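# Pull stained block from upright row, close gap

## Task

Lift the yellow-brown stained block out of the row of upright, on-edge blocks and lay it flat on an empty part of the bench, clear of the row. Then push the grey blocks together so the row is closed again, each grey block resting face against its neighbour.

## Robot and tools

Robot: two arms, left_arm and right_arm, each ending in a four-digit dexterous hand (index, middle, ring, thumb). right_arm has a right hand; left_arm has a mirror-image left hand. Base positions in the scene frame: left_arm about (+0.029, +0.247, +0.015) m, right_arm about (+0.038, -0.261, +0.021) m.

Scene frame: origin at table-top height, halfway between the arms. +x points out over the table, +z up, +y toward the left_arm side. These names do not match left and right in the images. Reported hand positions can be off by a few centimetres, more at long reach.

Hand point axes (right hand): +z runs along the straight fingers toward the tips, +x runs across the palm away from the thumb, and +y points out of the palm face. On the left hand +x points toward the thumb. A rigid mast on the palm side of the wrist can strike objects.

execute_actions(actions, cameras). actions is a list of actions. Each action is a table of up to 15 rows, one row per 1/30 s step. A shorter table repeats its last row to fill the 15 steps, and each action lasts 0.5 s. Every row is one flat list of 48 numbers in [-1, 1] covering both arms, even if only one arm moves:
1-6: left_arm dx, dy, dz, rx, ry, rz
7-22: left hand's 16 motor numbers
23-24: left current_limit, speed
25-30: right_arm dx, dy, dz, rx, ry, rz
31-46: right hand's 16 motor numbers
47-48: right current_limit, speed.

dx..rz are offsets, not poses. They are measured along the scene frame's axes from the arm's Hand target as it stood when the action began, and each arm rotates about its target position. Every row in an action counts from that same starting target, not from the row before it. The next action starts from the new target, so repeating an offset moves the arm again. Scale: 1.0 equals 0.6 m for dx, dy, dz and 180 degrees for rx, ry, rz, which together form one rotation vector. Translations whose combined length exceeds 1.0 are shortened.

Commanded orientation is limited to within 40 degrees of the measured orientation at each step. The arm often stops short of its target, and waiting does not close the gap. The next action, even one of all zeros, asks for the same target again; if the arm is still short, add the missing distance as an offset. The right elbow sags under load, so command a little higher. Very small moves may not start. To release a push, set the target back beyond where the hand actually is.

Hand numbers are in this motor order: index_abd, index_mcp, index_pip, index_dip, middle_abd, middle_mcp, middle_pip, middle_dip, ring_abd, ring_mcp, ring_pip, ring_dip, thumb_cmc, thumb_axl, thumb_mcp, thumb_ipl. Each number sets a hinge's goal angle, scaled linearly between its two end stops. Moving toward -1 curls fingers toward the palm and swings the thumb across it. Straight values: abd 0.00, mcp 0.75, pip 0.58, dip 0.70, thumb_cmc 0.71, thumb_axl 0.68, thumb_mcp 0.23, thumb_ipl 0.17.

A simpler grasp form is available: put a, b, c, d in the first four hand slots and exactly 0 in the other twelve.
- a curls the index and middle tips.
- b bends all three fingers at the knuckle.
- c brings the thumb across in front of the palm and the index toward it.
- d curls the ring finger.
(0,0,0,0) is the open hand. (0.25,0.5,0.75,0) or (0.4,0.6,0.8,0) bring the fingertips and thumb together in front of the palm, about 0.05-0.07 m out along y.

If all twelve trailing slots are 0, the hand is always read as grasp numbers. To command those motors to zero individually, write 0.001 in one of them. A zero is a goal, not 'leave as is': to keep a hand unchanged, resend its hand_goal, current_limit and speed.

current_limit maps -1..+1 to 0..550 mA. speed sets hinge speed as (speed+1)/2 of 8.5 rad/s. Defaults are +0.4 and -0.6, and the last values sent stay in force. Fingers press only while their goal lies past the object surface. A motor running at 495 mA or more for 5 s shuts down for 10 s, so keep grip goals moderate.

cameras: a list of names (cam_high, cam_low, cam_left_wrist, cam_right_wrist) or ["all"]. If omitted, images come back only when actions is an empty list. An unknown name invalidates the whole call.

Results report, for each arm:
- end_effector_position (m) and end_effector_quat_wxyz in the scene frame
- Hand target, which is what the next offsets count from
- joint positions, velocities and torques
- hand_goal, hand_measured, hand_current_ma (positive pushes toward -1)
- hand_state per motor: moving, goal, blocked or overload
- hand_current_limit and hand_speed.
MOTOR HOT appears at 85 °C. At 100 °C that arm drops (OVER-TEMPERATURE FAULT), so avoid long holds, full stretches, or pushing against unreachable targets.

zoom_image(camera, region): region is [x0, y0, x1, y1] in pixels of that camera's latest image, at most 504 by 504, with the origin at the top left. Only cameras in the newest images can be zoomed. Image size is 896x504.

finished_scene(scene=1) ends the scene and cannot be undone. The blocks must stay in place without the robot's help.

Avoid:
- dropping the block from any height or letting go while it is moving
- slamming into the bench or hitting fixed objects
- shoving blocks hard
- knocking anything off the table
- touching or gripping one hand with the other.
Loose objects may sometimes get a small disturbance.

Each tool is called as name(argument=value, ...), one argument or row to a line, values as JSON.

## Session

execute_actions(
  actions=[],
)

Scene clock: 0.00 s.
left_arm: end_effector_position=(+0.5722, -0.1258, +0.1507) hand_goal=(+0.000, +0.754, +0.576, +0.696, +0.000, +0.754, +0.576, +0.696, +0.000, +0.754, +0.576, +0.696, +0.714, +0.678, +0.226, +0.168) hand_measured=(+0.000, +0.754, +0.576, +0.696, +0.000, +0.754, +0.576, +0.696, +0.000, +0.754, +0.576, +0.696, +0.714, +0.678, +0.226, +0.168) hand_current_ma=(+0, +0, +0, +0, +0, +0, +0, +0, +0, +0, +0, +0, +0, +0, +0, +0) hand_state=(goal, goal, goal, goal, goal, goal, goal, goal, goal, goal, goal, goal, goal, goal, goal, goal) hand_current_limit=0.40 hand_speed=-0.60 end_effector_quat_wxyz=(+0.310, +0.527, +0.746, -0.263) | right_arm: end_effector_position=(+0.3423, -0.4667, +0.3831) hand_goal=(+0.000, +0.754, +0.576, +0.696, +0.000, +0.754, +0.576, +0.696, +0.000, +0.754, +0.576, +0.696, +0.714, +0.678, +0.226, +0.168) hand_measured=(+0.000, +0.754, +0.576, +0.696, +0.000, +0.754, +0.576, +0.696, +0.000, +0.754, +0.576, +0.696, +0.714, +0.678, +0.226, +0.168) hand_current_ma=(+0, +0, +0, +0, +0, +0, +0, +0, +0, +0, +0, +0, +0, +0, +0, +0) hand_state=(goal, goal, goal, goal, goal, goal, goal, goal, goal, goal, goal, goal, goal, goal, goal, goal) hand_current_limit=0.40 hand_speed=-0.60 end_effector_quat_wxyz=(+0.239, +0.791, +0.560, -0.063)
Joint positions: left_arm=[-0.596 1.685 1.231 -0.428 0.523 -1.114] | right_arm=[-0.408 0.858 1.091 -1.447 0.356 -0.125]
Joint velocities: within noise
Joint torques (N m): no reading
Motor temperatures (°C): left_arm=[29 29 27 27 27 29] | right_arm=[27 29 27 29 30 30]
Heat: left arm: hottest waist 29 °C; right arm: hottest wrist yaw 30 °C.
Hand target: left_arm +0.5787, -0.1299, +0.1575; +0.318, +0.527, +0.743, -0.263 | right_arm +0.3449, -0.4677, +0.3954; +0.248, +0.790, +0.557, -0.057

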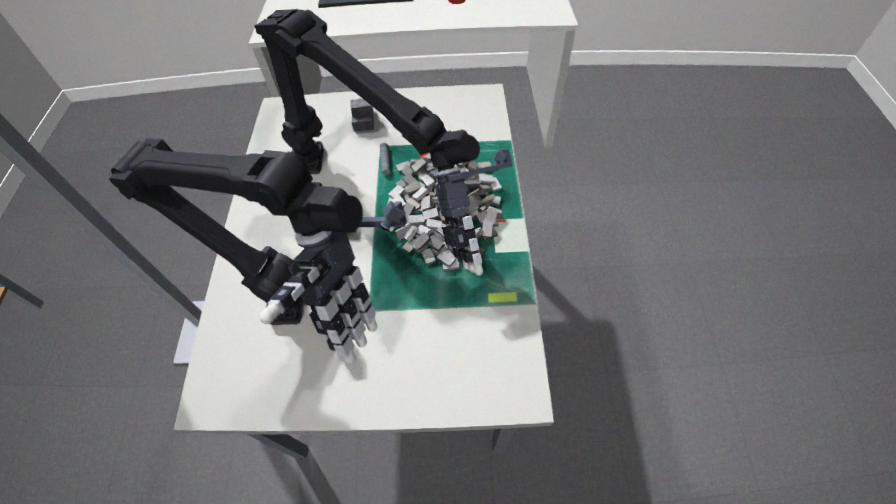

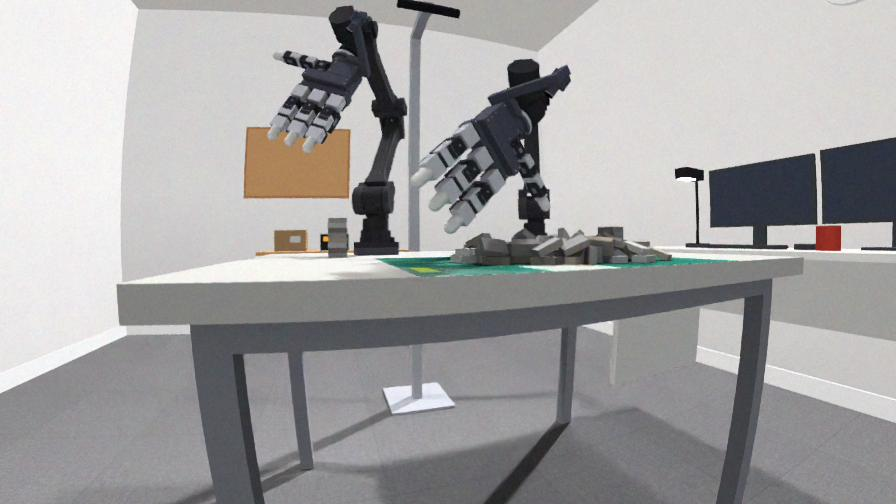

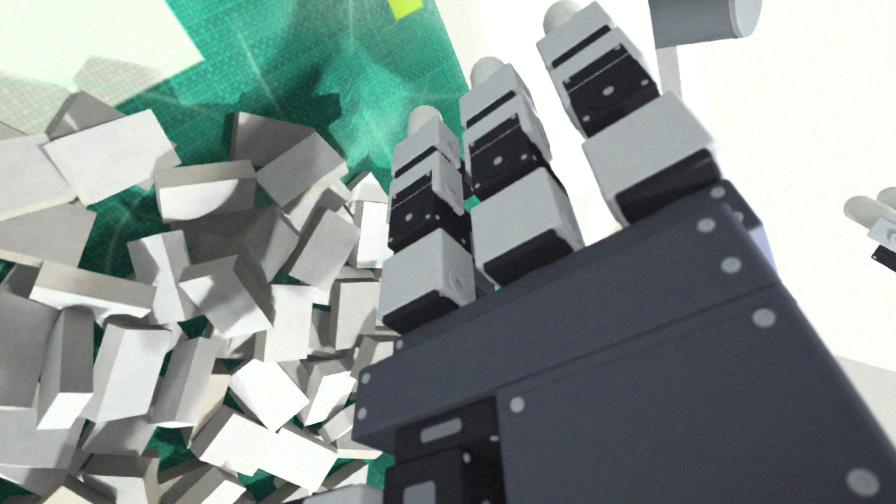

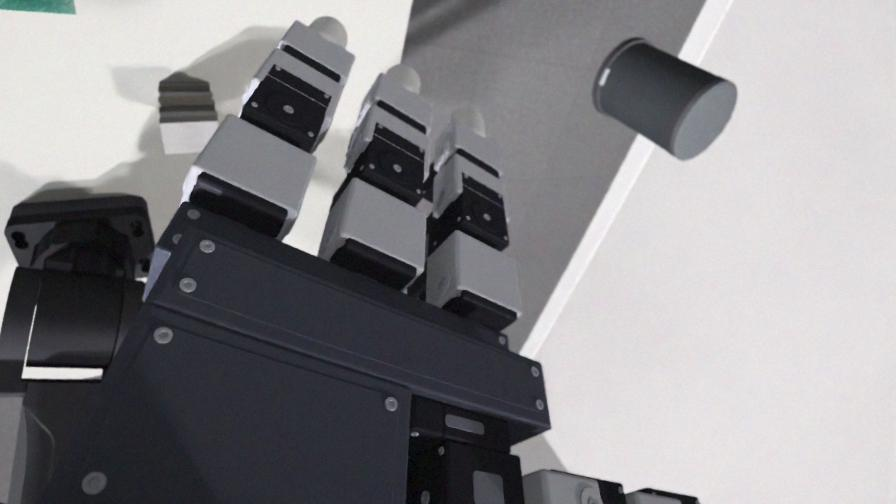

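zoom_image(
  camera="cam_high",
  region=[300, 80, 540, 320],
)

zoom_image(
  camera="cam_high",
  region=[230, 80, 400, 250],
)

zoom_image(
  camera="cam_right_wrist",
  region=[0, 0, 420, 280],
)

zoom_image(
  camera="cam_low",
  region=[220, 180, 480, 320],
)

zoom_image(
  camera="cam_low",
  region=[420, 180, 700, 320],
)

Scaled by 2.100 from the camera's 896x504 image, which has a finer 1280x720 frame.

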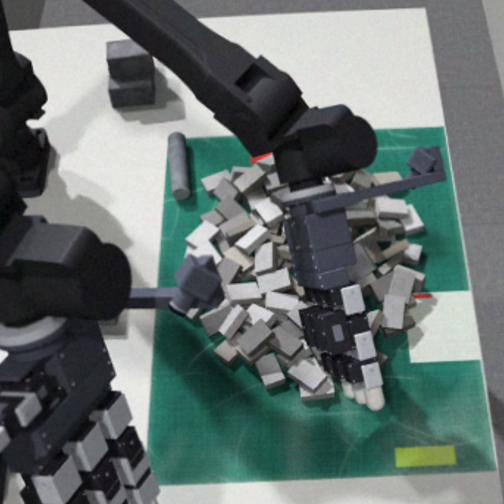

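Scaled by 2.965 from the camera's 896x504 image, which has a finer 1280x720 frame.

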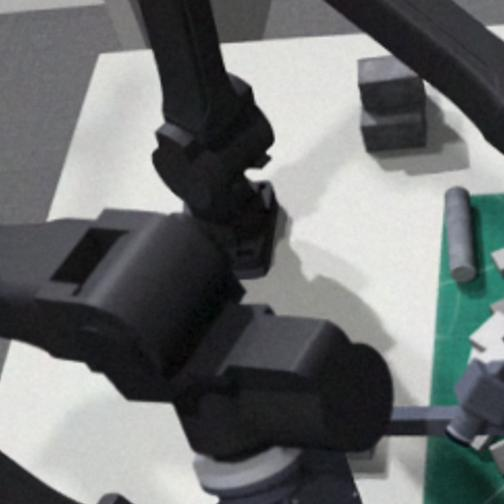

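Scaled by 1.200 from the camera's 896x504 image, which has a finer 1280x720 frame.

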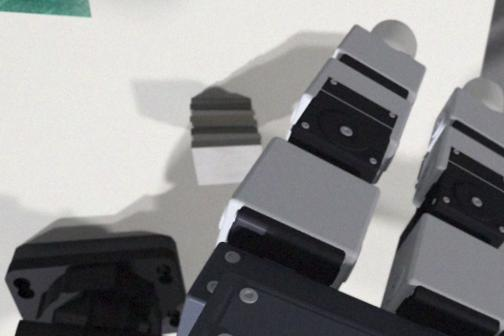

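Scaled by 1.938 from the camera's 896x504 image, which has a finer 1280x720 frame.

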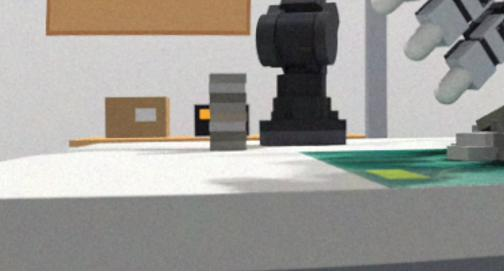

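Scaled by 1.800 from the camera's 896x504 image, which has a finer 1280x720 frame.

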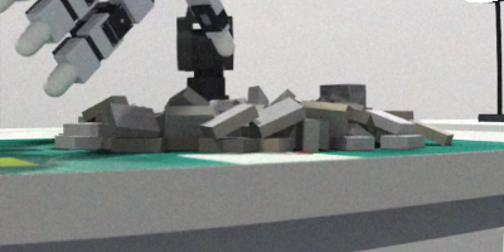

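execute_actions(
  actions=[
    [[-0.02,0.05,0.08,0,0,0,0,0,0,0,0,0,0,0,0,0,0,0,0,0,0,0,0.4,-0.6,-0.03,-0.06,0,0,0,0,0,0,0,0,0,0,0,0,0,0,0,0,0,0,0,0,0.4,-0.6]],
    [[-0.04,0.1,0.08,0,0,0,0,0,0,0,0,0,0,0,0,0,0,0,0,0,0,0,0.4,-0.6,-0.03,-0.06,0,0,0,0,0,0,0,0,0,0,0,0,0,0,0,0,0,0,0,0,0.4,-0.6]],
    [[-0.04,0.1,0.08,0,0,0,0,0,0,0,0,0,0,0,0,0,0,0,0,0,0,0,0.4,-0.6,-0.03,-0.06,0,0,0,0,0,0,0,0,0,0,0,0,0,0,0,0,0,0,0,0,0.4,-0.6]],
  ],
  cameras=["all"],
)

Scene clock: 3.60 s.
left_arm: end_effector_position=(+0.5143, +0.0225, +0.2979) hand_goal=(+0.000, +0.750, +0.580, +0.700, +0.000, +0.750, +0.580, +0.700, +0.000, +0.750, +0.580, +0.700, +0.710, +0.680, +0.230, +0.170) hand_measured=(+0.002, +0.748, +0.578, +0.698, +0.002, +0.748, +0.578, +0.698, +0.002, +0.750, +0.576, +0.698, +0.710, +0.678, +0.226, +0.168) hand_current_ma=(+2, -3, -8, -7, +2, -3, -7, -8, +2, -2, -9, -7, +1, -8, -19, -9) hand_state=(goal, goal, goal, goal, goal, goal, goal, goal, goal, goal, goal, goal, goal, goal, goal, goal) hand_current_limit=0.40 hand_speed=-0.60 end_effector_quat_wxyz=(+0.318, +0.522, +0.746, -0.264) | right_arm: end_effector_position=(+0.2854, -0.5689, +0.3777) hand_goal=(+0.000, +0.750, +0.580, +0.700, +0.000, +0.750, +0.580, +0.700, +0.000, +0.750, +0.580, +0.700, +0.710, +0.680, +0.230, +0.170) hand_measured=(+0.000, +0.752, +0.578, +0.698, +0.000, +0.754, +0.578, +0.698, +0.000, +0.754, +0.578, +0.698, +0.714, +0.678, +0.224, +0.168) hand_current_ma=(+0, +7, -4, -5, +0, +9, -5, -6, +0, +8, -5, -6, +10, -7, -21, -8) hand_state=(goal, goal, goal, goal, goal, goal, goal, goal, goal, goal, goal, goal, goal, goal, goal, goal) hand_current_limit=0.40 hand_speed=-0.60 end_effector_quat_wxyz=(+0.229, +0.797, +0.556, -0.058)
Joint positions: left_arm=[-0.367 1.283 1.2 -0.901 0.659 -0.907] | right_arm=[-0.914 0.888 1.091 -1.315 0.139 -0.585]
Joint torques (N m): left_arm=[-0.15 -7.36 11.78 0.68 0.63 0.12] | right_arm=[-1.44 -4.31 11.99 1.91 0 -0.29]
Heat: left arm: hottest waist 29 °C; right arm: hottest wrist yaw 31 °C.
Hand target: left_arm +0.5187, +0.0202, +0.3015; +0.318, +0.527, +0.743, -0.263 | right_arm +0.2910, -0.5757, +0.3954; +0.248, +0.790, +0.557, -0.057
Off the commanded pose: left_arm 0.006 m, 1 deg | right_arm 0.020 m, 2 deg.
camera_calibration:
cam_left_wrist: T_world_to_cam=[[-0.390561, -0.656645, 0.645197, -0.0146046], [-0.750367, 0.633095, 0.190105, 0.268096], [-0.533303, -0.409887, -0.739987, 0.628661], [0, 0, 0, 1]] pos_world=[0.530733, 0.0783593, 0.423657]
cam_right_wrist: T_world_to_cam=[[0.230174, -0.854011, 0.466568, -0.693076], [-0.778039, 0.126484, 0.615351, 0.0163333], [-0.58453, -0.504646, -0.635341, 0.246468], [0, 0, 0, 1]] pos_world=[0.316303, -0.469582, 0.469907]

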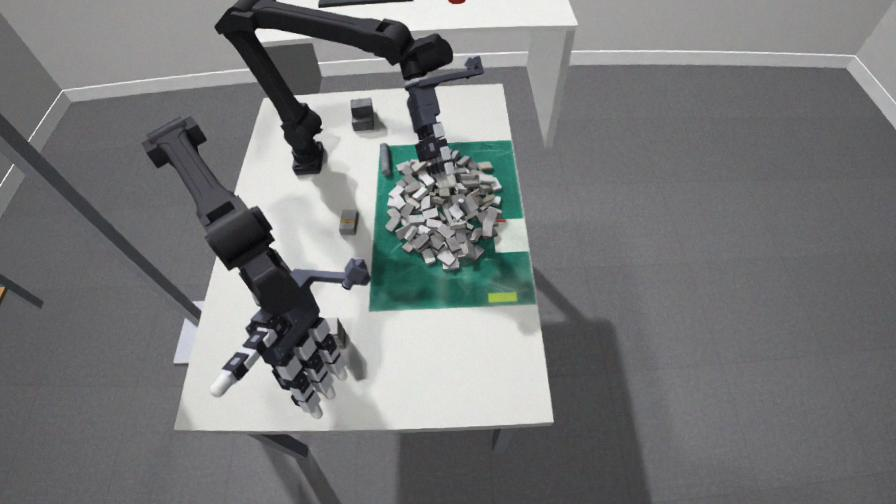

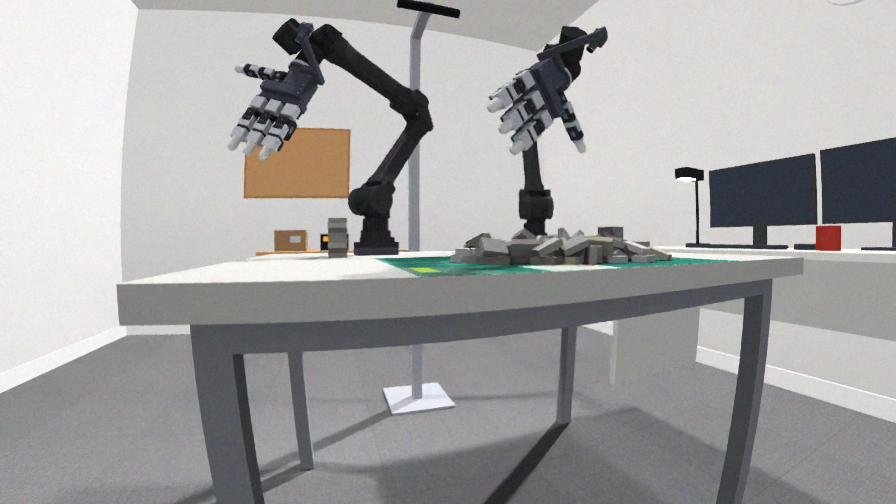

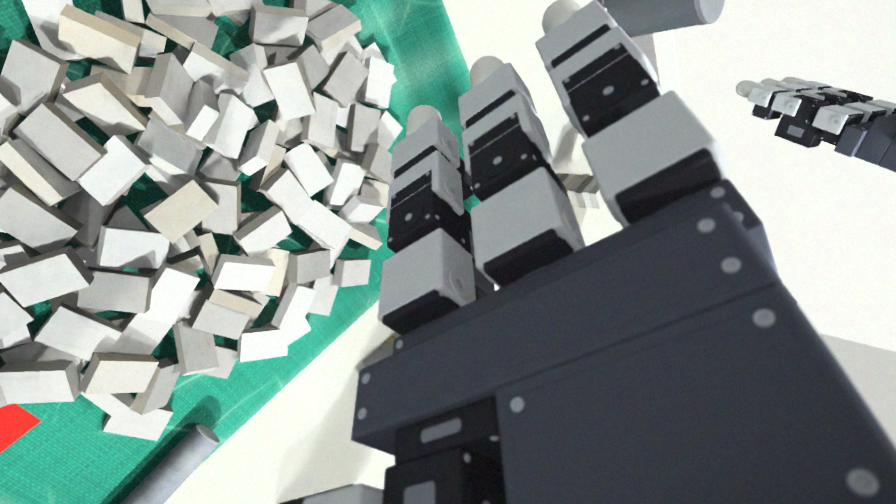

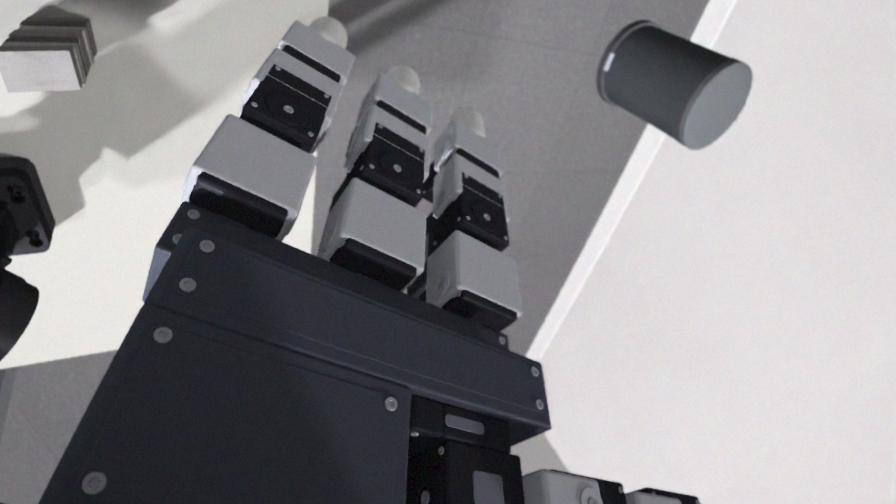

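zoom_image(
  camera="cam_high",
  region=[310, 180, 390, 260],
)

zoom_image(
  camera="cam_high",
  region=[310, 300, 370, 360],
)

zoom_image(
  camera="cam_low",
  region=[420, 200, 700, 290],
)

zoom_image(
  camera="cam_left_wrist",
  region=[340, 280, 440, 420],
)

zoom_image(
  camera="cam_high",
  region=[370, 130, 540, 300],
)

Scaled by 6.300 from the camera's 896x504 image, which has a finer 1280x720 frame.

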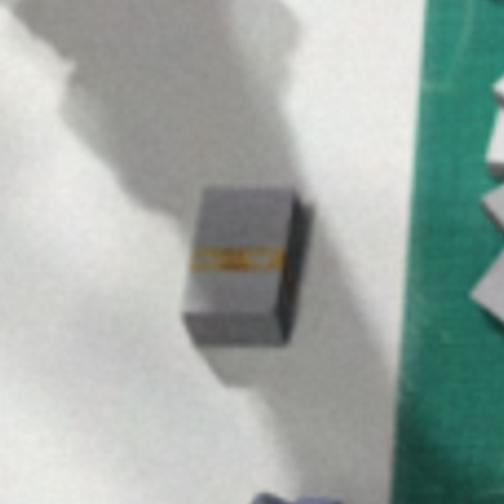

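Scaled by 8.400 from the camera's 896x504 image, which has a finer 1280x720 frame.

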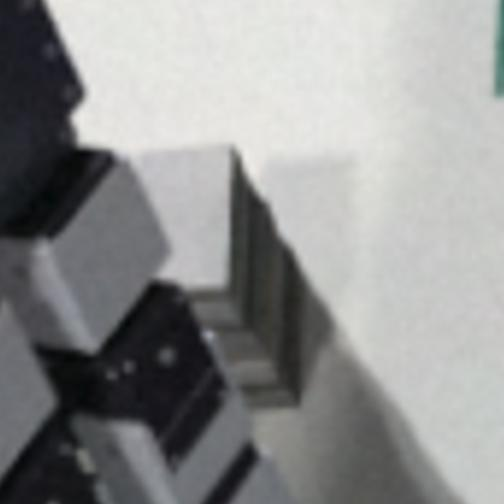

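Scaled by 1.800 from the camera's 896x504 image, which has a finer 1280x720 frame.

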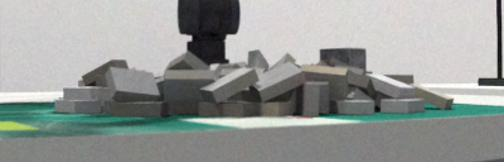

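Scaled by 3.600 from the camera's 896x504 image, which has a finer 1280x720 frame.

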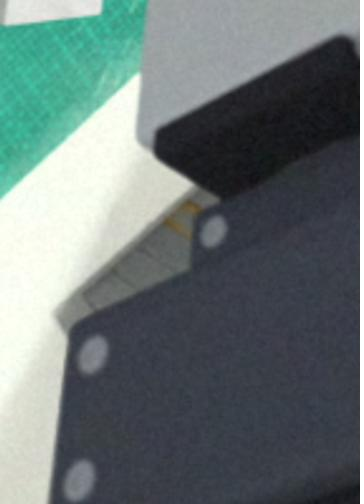

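Scaled by 2.965 from the camera's 896x504 image, which has a finer 1280x720 frame.

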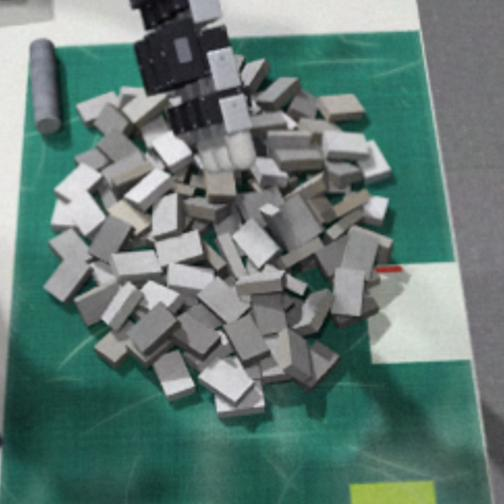

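execute_actions(
  actions=[
    [[-0.086,-0.033,0.0,0.0484,-0.0401,-0.113,0,0.75,0.58,0.70,0,0.9,-0.4,-0.4,0,0.75,0.58,0.70,0.71,0.68,0.23,0.17,0.4,-0.6,0,0,0,0,0,0,0,0,0,0,0,0,0,0,0,0,0,0,0,0,0,0,0.4,-0.6]],
    [[-0.086,-0.033,0.0,0.0484,-0.0401,-0.113,0,0.75,0.58,0.70,0,1,-0.95,-0.95,0,0.75,0.58,0.70,0.71,0.68,0.23,0.17,0.4,-0.6,0,0,0,0,0,0,0,0,0,0,0,0,0,0,0,0,0,0,0,0,0,0,0.4,-0.6]],
    [[-0.086,-0.033,0.0,0.0484,-0.0401,-0.113,0,0.75,0.58,0.70,0,1,-0.95,-0.95,0,0.75,0.58,0.70,0.71,0.68,0.23,0.17,0.4,-0.6,0,0,0,0,0,0,0,0,0,0,0,0,0,0,0,0,0,0,0,0,0,0,0.4,-0.6]],
  ],
  cameras=["all"],
)

Scene clock: 18.30 s.
left_arm: end_effector_position=(+0.3570, -0.0343, +0.2872) hand_goal=(+0.000, +0.750, +0.580, +0.700, +0.000, +1.000, -0.950, -0.950, +0.000, +0.750, +0.580, +0.700, +0.710, +0.680, +0.230, +0.170) hand_measured=(+0.002, +0.748, +0.578, +0.698, +0.002, +0.994, -0.902, -0.774, +0.002, +0.748, +0.578, +0.698, +0.710, +0.678, +0.226, +0.168) hand_current_ma=(+2, -3, -7, -7, +2, -19, +195, +385, +2, -3, -8, -7, +1, -8, -19, -9) hand_state=(goal, goal, goal, goal, goal, goal, blocked, blocked, goal, goal, goal, goal, goal, goal, goal, goal) hand_current_limit=0.40 hand_speed=-0.60 end_effector_quat_wxyz=(+0.141, +0.916, +0.354, -0.128) | right_arm: end_effector_position=(+0.2856, -0.5687, +0.3777) hand_goal=(+0.000, +0.750, +0.580, +0.700, +0.000, +0.750, +0.580, +0.700, +0.000, +0.750, +0.580, +0.700, +0.710, +0.680, +0.230, +0.170) hand_measured=(+0.000, +0.752, +0.578, +0.698, +0.000, +0.754, +0.578, +0.698, +0.000, +0.754, +0.578, +0.698, +0.714, +0.678, +0.224, +0.168) hand_current_ma=(+0, +7, -4, -5, +0, +9, -5, -6, +0, +8, -5, -6, +10, -7, -21, -8) hand_state=(goal, goal, goal, goal, goal, goal, goal, goal, goal, goal, goal, goal, goal, goal, goal, goal) hand_current_limit=0.40 hand_speed=-0.60 end_effector_quat_wxyz=(+0.229, +0.796, +0.557, -0.058)
Joint positions: left_arm=[-0.573 1.179 1.163 -1.479 0.376 0.26] | right_arm=[-0.914 0.888 1.091 -1.315 0.138 -0.586]
Joint torques (N m): left_arm=[-0.21 -5.25 12.62 -0.05 0.29 0.06] | right_arm=[-1.44 -4.37 11.99 1.91 0 -0.28]
Heat: left arm: hottest elbow 30 °C; right arm: hottest elbow 30 °C.
Hand target: left_arm +0.3638, -0.0393, +0.3014; +0.148, +0.919, +0.345, -0.122 | right_arm +0.2910, -0.5756, +0.3954; +0.248, +0.790, +0.558, -0.057
Off the commanded pose: left_arm 0.017 m, 1 deg | right_arm 0.020 m, 2 deg.
camera_calibration:
cam_left_wrist: T_world_to_cam=[[-0.982238, -0.034764, 0.18439, 0.258499], [0.052638, 0.892178, 0.448607, -0.163987], [-0.180104, 0.450345, -0.874501, 0.455535], [0, 0, 0, 1]] pos_world=[0.344584, -0.0498563, 0.424267]
cam_right_wrist: T_world_to_cam=[[0.231664, -0.853791, 0.466233, -0.693115], [-0.778359, 0.124797, 0.615291, 0.0156466], [-0.583515, -0.505437, -0.635644, 0.24602], [0, 0, 0, 1]] pos_world=[0.316305, -0.469381, 0.469907]

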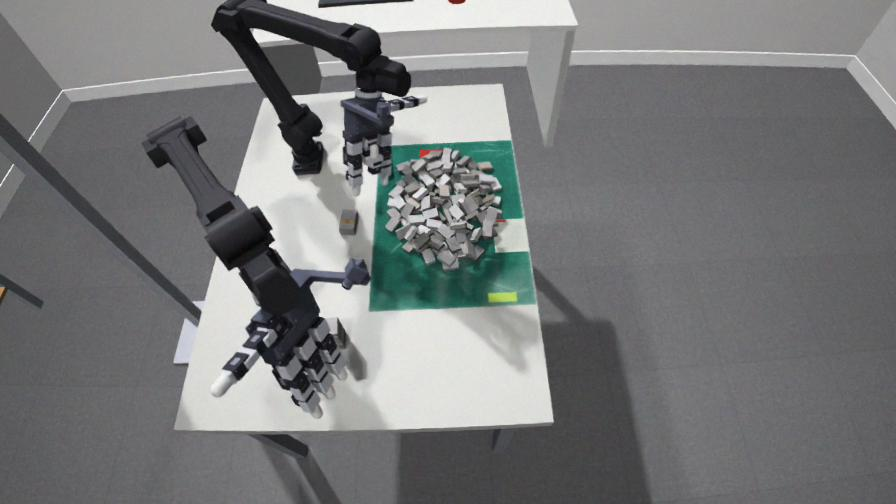

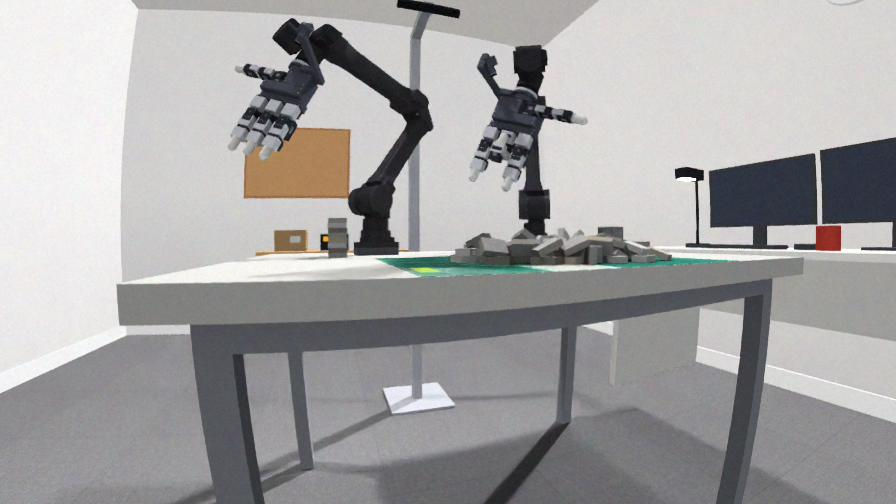

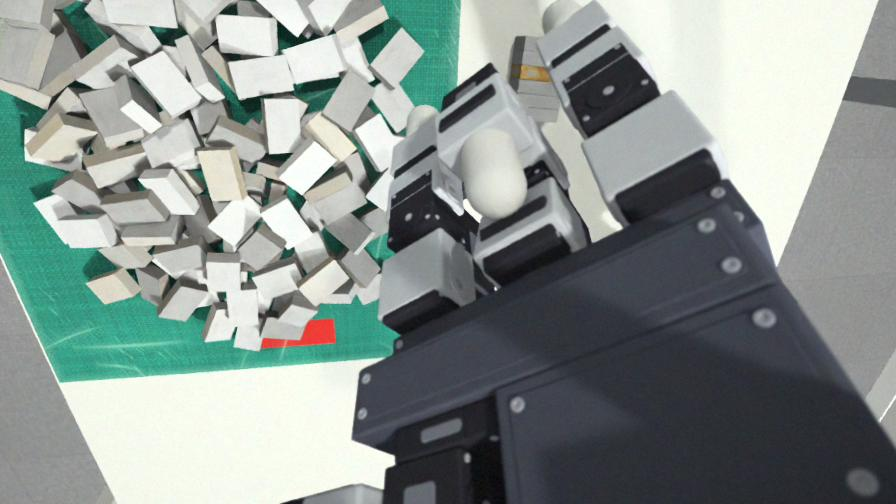

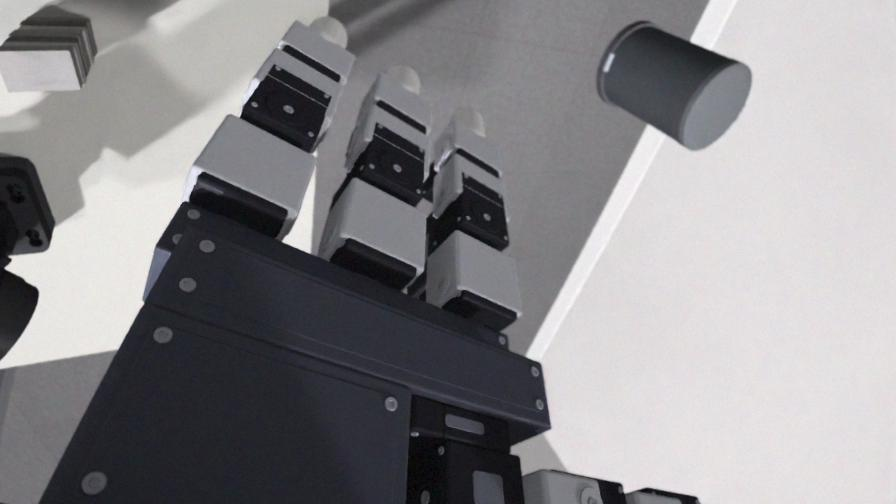

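zoom_image(
  camera="cam_left_wrist",
  region=[470, 0, 620, 150],
)

zoom_image(
  camera="cam_high",
  region=[320, 190, 380, 250],
)

Scaled by 3.360 from the camera's 896x504 image, which has a finer 1280x720 frame.

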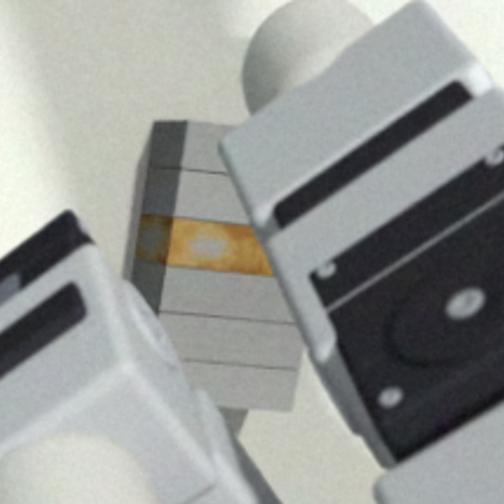

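Scaled by 8.400 from the camera's 896x504 image, which has a finer 1280x720 frame.

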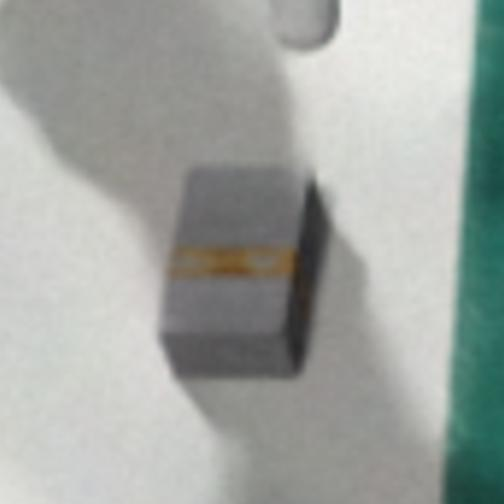

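execute_actions(
  actions=[
    [[-0.132,-0.049,0.0,0.0484,-0.0401,-0.113,0,0.75,0.58,0.70,0,1,-0.87,-0.68,0,0.75,0.58,0.70,0.71,0.68,0.23,0.17,0.4,-0.6,0,0,0,0,0,0,0,0,0,0,0,0,0,0,0,0,0,0,0,0,0,0,0.4,-0.6]],
    [[-0.132,-0.049,0.0,0.0484,-0.0401,-0.113,0,0.75,0.58,0.70,0,1,-0.87,-0.68,0,0.75,0.58,0.70,0.71,0.68,0.23,0.17,0.4,-0.6,0,0,0,0,0,0,0,0,0,0,0,0,0,0,0,0,0,0,0,0,0,0,0.4,-0.6]],
  ],
  cameras=["cam_left_wrist","cam_high"],
)

Scene clock: 20.97 s.
left_arm: end_effector_position=(+0.2037, -0.0896, +0.2853) hand_goal=(+0.000, +0.750, +0.580, +0.700, +0.000, +1.000, -0.870, -0.680, +0.000, +0.750, +0.580, +0.700, +0.710, +0.680, +0.230, +0.170) hand_measured=(+0.000, +0.750, +0.578, +0.698, +0.002, +0.998, -0.868, -0.682, +0.002, +0.748, +0.578, +0.698, +0.710, +0.678, +0.226, +0.168) hand_current_ma=(+2, -2, -6, -7, +2, -7, +5, -8, +2, -4, -8, -7, +1, -8, -19, -9) hand_state=(goal, goal, goal, goal, goal, goal, goal, goal, goal, goal, goal, goal, goal, goal, goal, goal) hand_current_limit=0.40 hand_speed=-0.60 end_effector_quat_wxyz=(-0.009, +1.000, +0.009, -0.006) | right_arm: end_effector_position=(+0.2856, -0.5687, +0.3777) hand_goal=(+0.000, +0.750, +0.580, +0.700, +0.000, +0.750, +0.580, +0.700, +0.000, +0.750, +0.580, +0.700, +0.710, +0.680, +0.230, +0.170) hand_measured=(+0.000, +0.752, +0.578, +0.698, +0.000, +0.754, +0.578, +0.698, +0.000, +0.754, +0.578, +0.698, +0.714, +0.678, +0.224, +0.168) hand_current_ma=(+0, +7, -4, -5, +0, +9, -5, -6, +0, +8, -5, -6, +10, -7, -21, -8) hand_state=(goal, goal, goal, goal, goal, goal, goal, goal, goal, goal, goal, goal, goal, goal, goal, goal) hand_current_limit=0.40 hand_speed=-0.60 end_effector_quat_wxyz=(+0.229, +0.796, +0.557, -0.058)
Joint positions: left_arm=[-1.043 1.119 1.168 -1.642 0 0.524] | right_arm=[-0.914 0.888 1.091 -1.315 0.138 -0.586]
Joint torques (N m): left_arm=[-0.73 -4.42 12.75 -0.39 -0.16 0.05] | right_arm=[-1.44 -4.31 11.99 1.91 0 -0.28]
Heat: left arm: hottest elbow 30 °C; right arm: hottest elbow 31 °C.
Hand target: left_arm +0.2055, -0.0981, +0.3014; +0.000, +1.000, +0.000, +0.001 | right_arm +0.2910, -0.5756, +0.3954; +0.248, +0.790, +0.558, -0.057
Off the commanded pose: left_arm 0.018 m, 2 deg | right_arm 0.020 m, 2 deg.
camera_calibration:
cam_left_wrist: T_world_to_cam=[[-0.797349, 0.601704, 0.0467755, 0.164927], [0.433072, 0.516458, 0.738729, -0.299624], [0.420338, 0.609281, -0.672378, 0.285417], [0, 0, 0, 1]] pos_world=[0.141291, -0.118393, 0.405535]
Images, in order (width x height): cam_high 896x504, cam_left_wrist 896x504.

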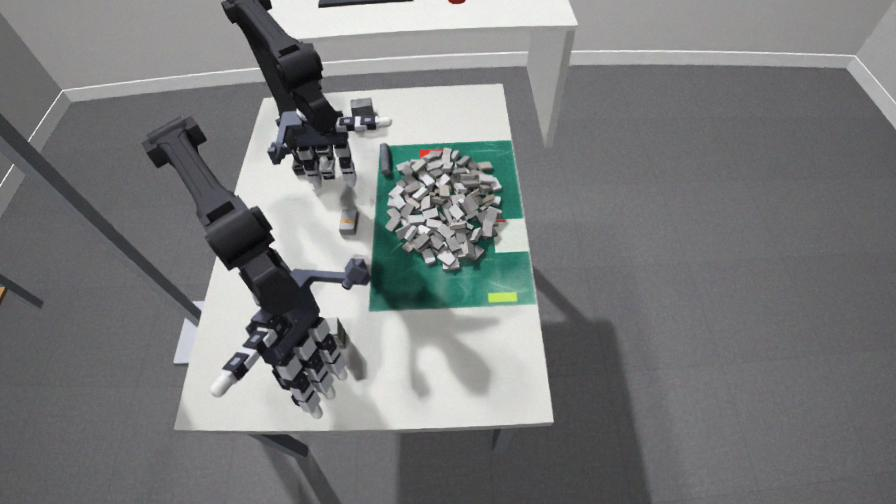

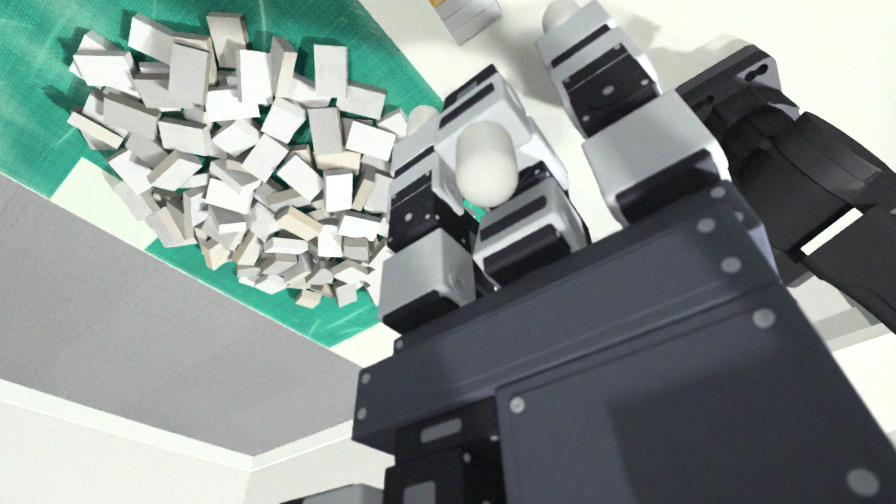

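execute_actions(
  actions=[
    [[0,-0.008,-0.075,0,0,0,0,0.75,0.58,0.70,0,1,-0.87,-0.68,0,0.75,0.58,0.70,0.71,0.68,0.23,0.17,0.4,-0.6,0,0,0,0,0,0,0,0,0,0,0,0,0,0,0,0,0,0,0,0,0,0,0.4,-0.6]],
    [[0,-0.008,-0.075,0,0,0,0,0.75,0.58,0.70,0,1,-0.87,-0.68,0,0.75,0.58,0.70,0.71,0.68,0.23,0.17,0.4,-0.6,0,0,0,0,0,0,0,0,0,0,0,0,0,0,0,0,0,0,0,0,0,0,0.4,-0.6]],
  ],
  cameras=["cam_left_wrist","cam_high"],
)

zoom_image(
  camera="cam_left_wrist",
  region=[390, 0, 600, 160],
)

zoom_image(
  camera="cam_high",
  region=[300, 150, 400, 250],
)

Scene clock: 23.83 s.
left_arm: end_effector_position=(+0.2057, -0.1037, +0.2124) hand_goal=(+0.000, +0.750, +0.580, +0.700, +0.000, +1.000, -0.870, -0.680, +0.000, +0.750, +0.580, +0.700, +0.710, +0.680, +0.230, +0.170) hand_measured=(+0.000, +0.750, +0.578, +0.698, +0.002, +0.998, -0.868, -0.682, +0.002, +0.748, +0.578, +0.698, +0.710, +0.678, +0.226, +0.168) hand_current_ma=(+2, -2, -6, -7, +2, -7, +5, -8, +2, -4, -8, -7, +1, -8, -19, -9) hand_state=(goal, goal, goal, goal, goal, goal, goal, goal, goal, goal, goal, goal, goal, goal, goal, goal) hand_current_limit=0.40 hand_speed=-0.60 end_effector_quat_wxyz=(-0.002, +1.000, +0.001, -0.001) | right_arm: end_effector_position=(+0.2856, -0.5687, +0.3777) hand_goal=(+0.000, +0.750, +0.580, +0.700, +0.000, +0.750, +0.580, +0.700, +0.000, +0.750, +0.580, +0.700, +0.710, +0.680, +0.230, +0.170) hand_measured=(+0.000, +0.752, +0.578, +0.698, +0.000, +0.754, +0.578, +0.698, +0.000, +0.754, +0.578, +0.698, +0.714, +0.678, +0.224, +0.168) hand_current_ma=(+0, +7, -4, -5, +0, +9, -5, -6, +0, +8, -5, -6, +10, -7, -21, -8) hand_state=(goal, goal, goal, goal, goal, goal, goal, goal, goal, goal, goal, goal, goal, goal, goal, goal) hand_current_limit=0.40 hand_speed=-0.60 end_effector_quat_wxyz=(+0.229, +0.796, +0.557, -0.058)
Joint positions: left_arm=[-1.057 1.155 1.001 -1.421 0 0.524] | right_arm=[-0.914 0.888 1.091 -1.315 0.138 -0.586]
Joint torques (N m): left_arm=[-0.85 -5.48 8.96 0.53 -0.14 -0.09] | right_arm=[-1.38 -4.31 11.99 1.89 0 -0.27]
Heat: left arm: hottest elbow 31 °C; right arm: hottest elbow 31 °C.
Hand target: left_arm +0.2054, -0.1076, +0.2114; +0.000, +1.000, +0.000, +0.001 | right_arm +0.2910, -0.5756, +0.3954; +0.248, +0.790, +0.558, -0.057
Off the commanded pose: left_arm 0.004 m, 0 deg | right_arm 0.020 m, 2 deg.
camera_calibration:
cam_left_wrist: T_world_to_cam=[[-0.788854, 0.613806, 0.0308658, 0.181384], [0.43378, 0.520503, 0.735467, -0.238403], [0.435368, 0.593565, -0.676857, 0.240425], [0, 0, 0, 1]] pos_world=[0.141826, -0.129953, 0.332472]
Images, in order (width x height): cam_high 896x504, cam_left_wrist 896x504.

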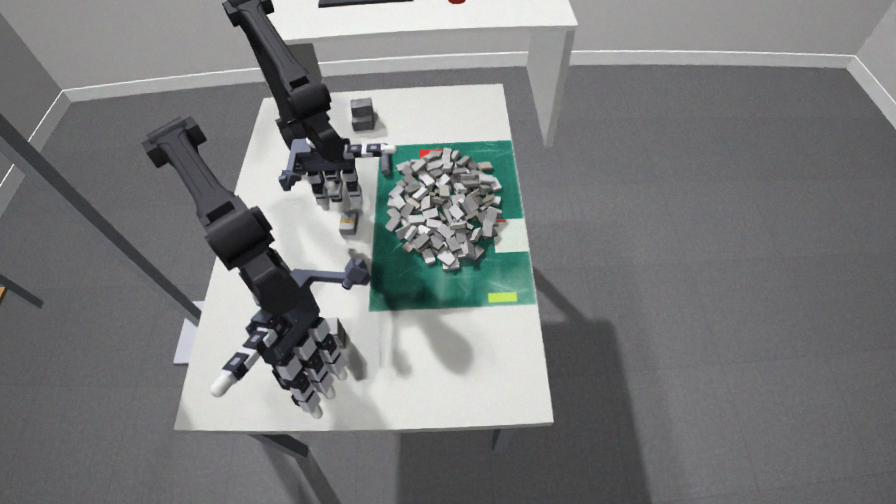

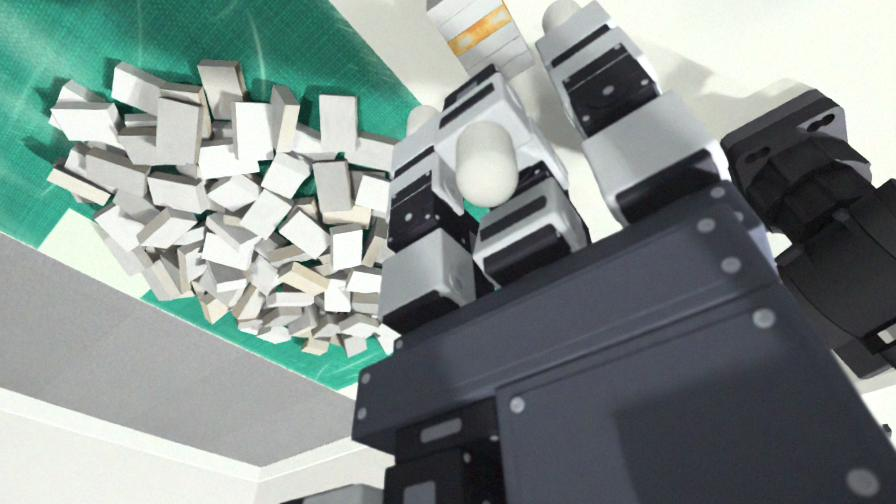

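Scaled by 2.400 from the camera's 896x504 image, which has a finer 1280x720 frame.

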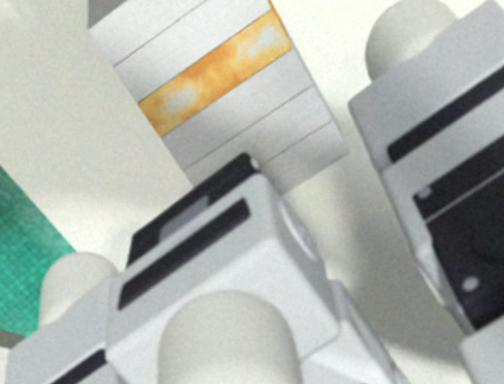

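Scaled by 5.040 from the camera's 896x504 image, which has a finer 1280x720 frame.

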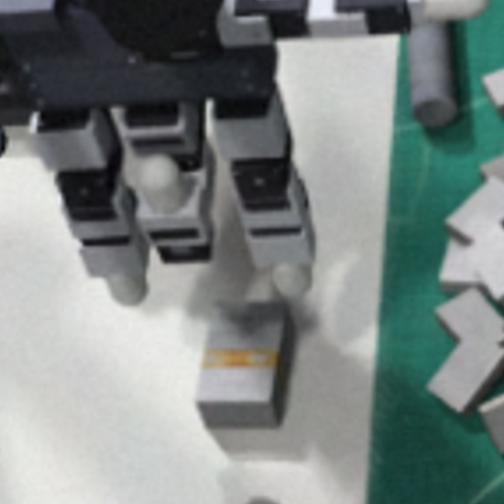

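execute_actions(
  actions=[
    [[-0.004,0.0035,-0.04,0,0,-0.0195,0,0.75,0.58,0.70,0,1,-0.87,-0.68,0,0.75,0.58,0.70,0.71,0.68,0.23,0.17,0.4,-0.6,0,0,0,0,0,0,0,0,0,0,0,0,0,0,0,0,0,0,0,0,0,0,0.4,-0.6]],
    [[0,0.003,-0.04,0,0,0,0,0.75,0.58,0.70,0,1,-0.87,-0.68,0,0.75,0.58,0.70,0.71,0.68,0.23,0.17,0.4,-0.6,0,0,0,0,0,0,0,0,0,0,0,0,0,0,0,0,0,0,0,0,0,0,0.4,-0.6]],
  ],
  cameras=["cam_left_wrist","cam_high"],
)

zoom_image(
  camera="cam_left_wrist",
  region=[390, 0, 600, 160],
)

zoom_image(
  camera="cam_high",
  region=[300, 170, 400, 270],
)

Scene clock: 27.03 s.
left_arm: end_effector_position=(+0.2005, -0.1026, +0.1665) hand_goal=(+0.000, +0.750, +0.580, +0.700, +0.000, +1.000, -0.870, -0.680, +0.000, +0.750, +0.580, +0.700, +0.710, +0.680, +0.230, +0.170) hand_measured=(+0.000, +0.750, +0.578, +0.698, +0.002, +0.998, -0.868, -0.682, +0.002, +0.748, +0.578, +0.698, +0.710, +0.678, +0.226, +0.168) hand_current_ma=(+2, -2, -6, -7, +2, -7, +5, -8, +2, -4, -8, -7, +1, -8, -19, -9) hand_state=(goal, goal, goal, goal, goal, goal, goal, goal, goal, goal, goal, goal, goal, goal, goal, goal) hand_current_limit=0.40 hand_speed=-0.60 end_effector_quat_wxyz=(+0.000, +1.000, -0.028, +0.000) | right_arm: end_effector_position=(+0.2856, -0.5687, +0.3777) hand_goal=(+0.000, +0.750, +0.580, +0.700, +0.000, +0.750, +0.580, +0.700, +0.000, +0.750, +0.580, +0.700, +0.710, +0.680, +0.230, +0.170) hand_measured=(+0.000, +0.752, +0.578, +0.698, +0.000, +0.754, +0.578, +0.698, +0.000, +0.754, +0.578, +0.698, +0.714, +0.678, +0.224, +0.168) hand_current_ma=(+0, +7, -4, -5, +0, +9, -5, -6, +0, +8, -5, -6, +10, -7, -21, -8) hand_state=(goal, goal, goal, goal, goal, goal, goal, goal, goal, goal, goal, goal, goal, goal, goal, goal) hand_current_limit=0.40 hand_speed=-0.60 end_effector_quat_wxyz=(+0.229, +0.796, +0.557, -0.058)
Joint positions: left_arm=[-1.055 1.175 0.891 -1.287 -0.001 0.585] | right_arm=[-0.914 0.888 1.091 -1.315 0.138 -0.586]
Joint torques (N m): left_arm=[0.44 -4.78 8.65 0.59 -0.12 0.08] | right_arm=[-1.44 -4.31 11.99 1.89 0 -0.28]
Motor temperatures (°C): left_arm=[29 29 31 27 27 29] | right_arm=[27 29 32 29 30 30]
Heat: left arm: hottest elbow 31 °C; right arm: hottest elbow 32 °C.
Hand target: left_arm +0.2031, -0.1038, +0.1635; +0.000, +1.000, -0.030, +0.001 | right_arm +0.2910, -0.5756, +0.3954; +0.248, +0.790, +0.558, -0.057
Off the commanded pose: left_arm 0.004 m, 0 deg | right_arm 0.020 m, 2 deg.
camera_calibration:
cam_left_wrist: T_world_to_cam=[[-0.752088, 0.658557, 0.0258184, 0.176082], [0.461192, 0.4979, 0.734437, -0.210626], [0.470814, 0.564268, -0.678186, 0.201182], [0, 0, 0, 1]] pos_world=[0.134849, -0.12461, 0.286584]
Images, in order (width x height): cam_high 896x504, cam_left_wrist 896x504.

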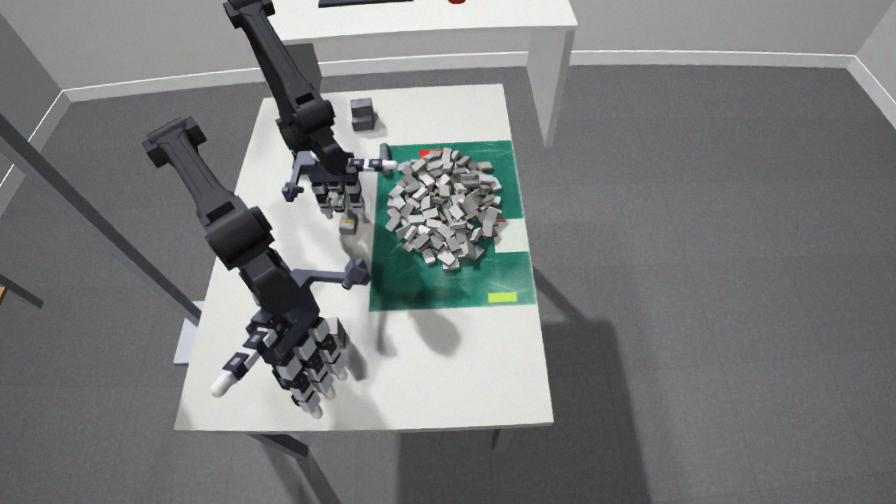

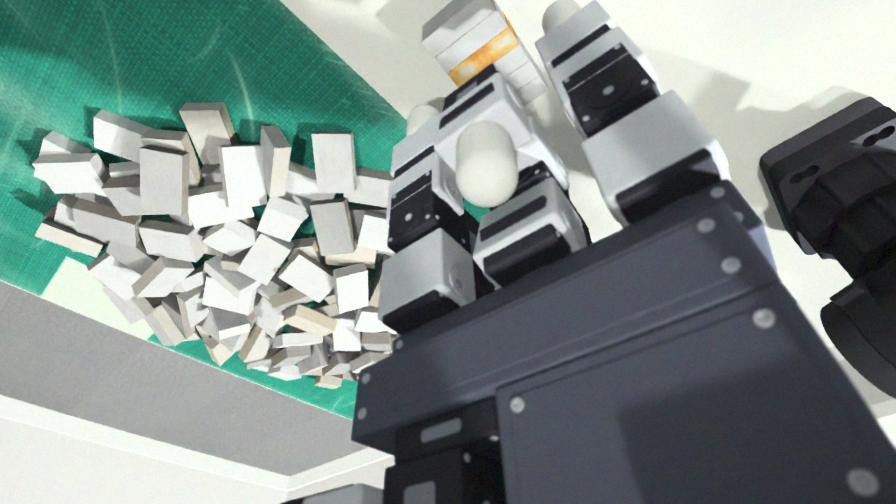

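Scaled by 2.400 from the camera's 896x504 image, which has a finer 1280x720 frame.

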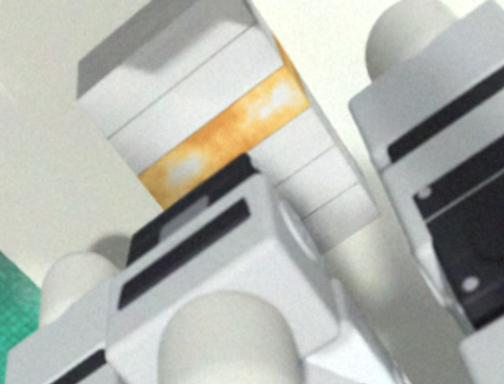

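Scaled by 5.040 from the camera's 896x504 image, which has a finer 1280x720 frame.

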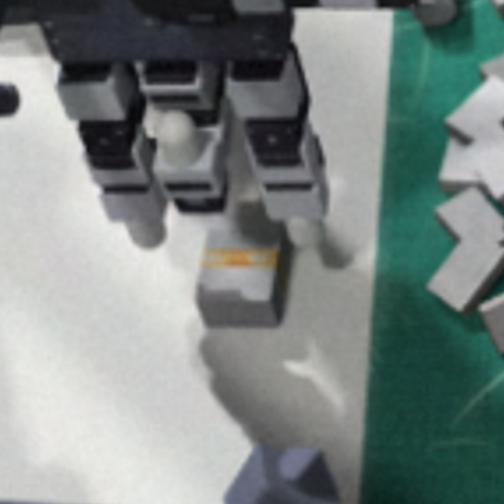

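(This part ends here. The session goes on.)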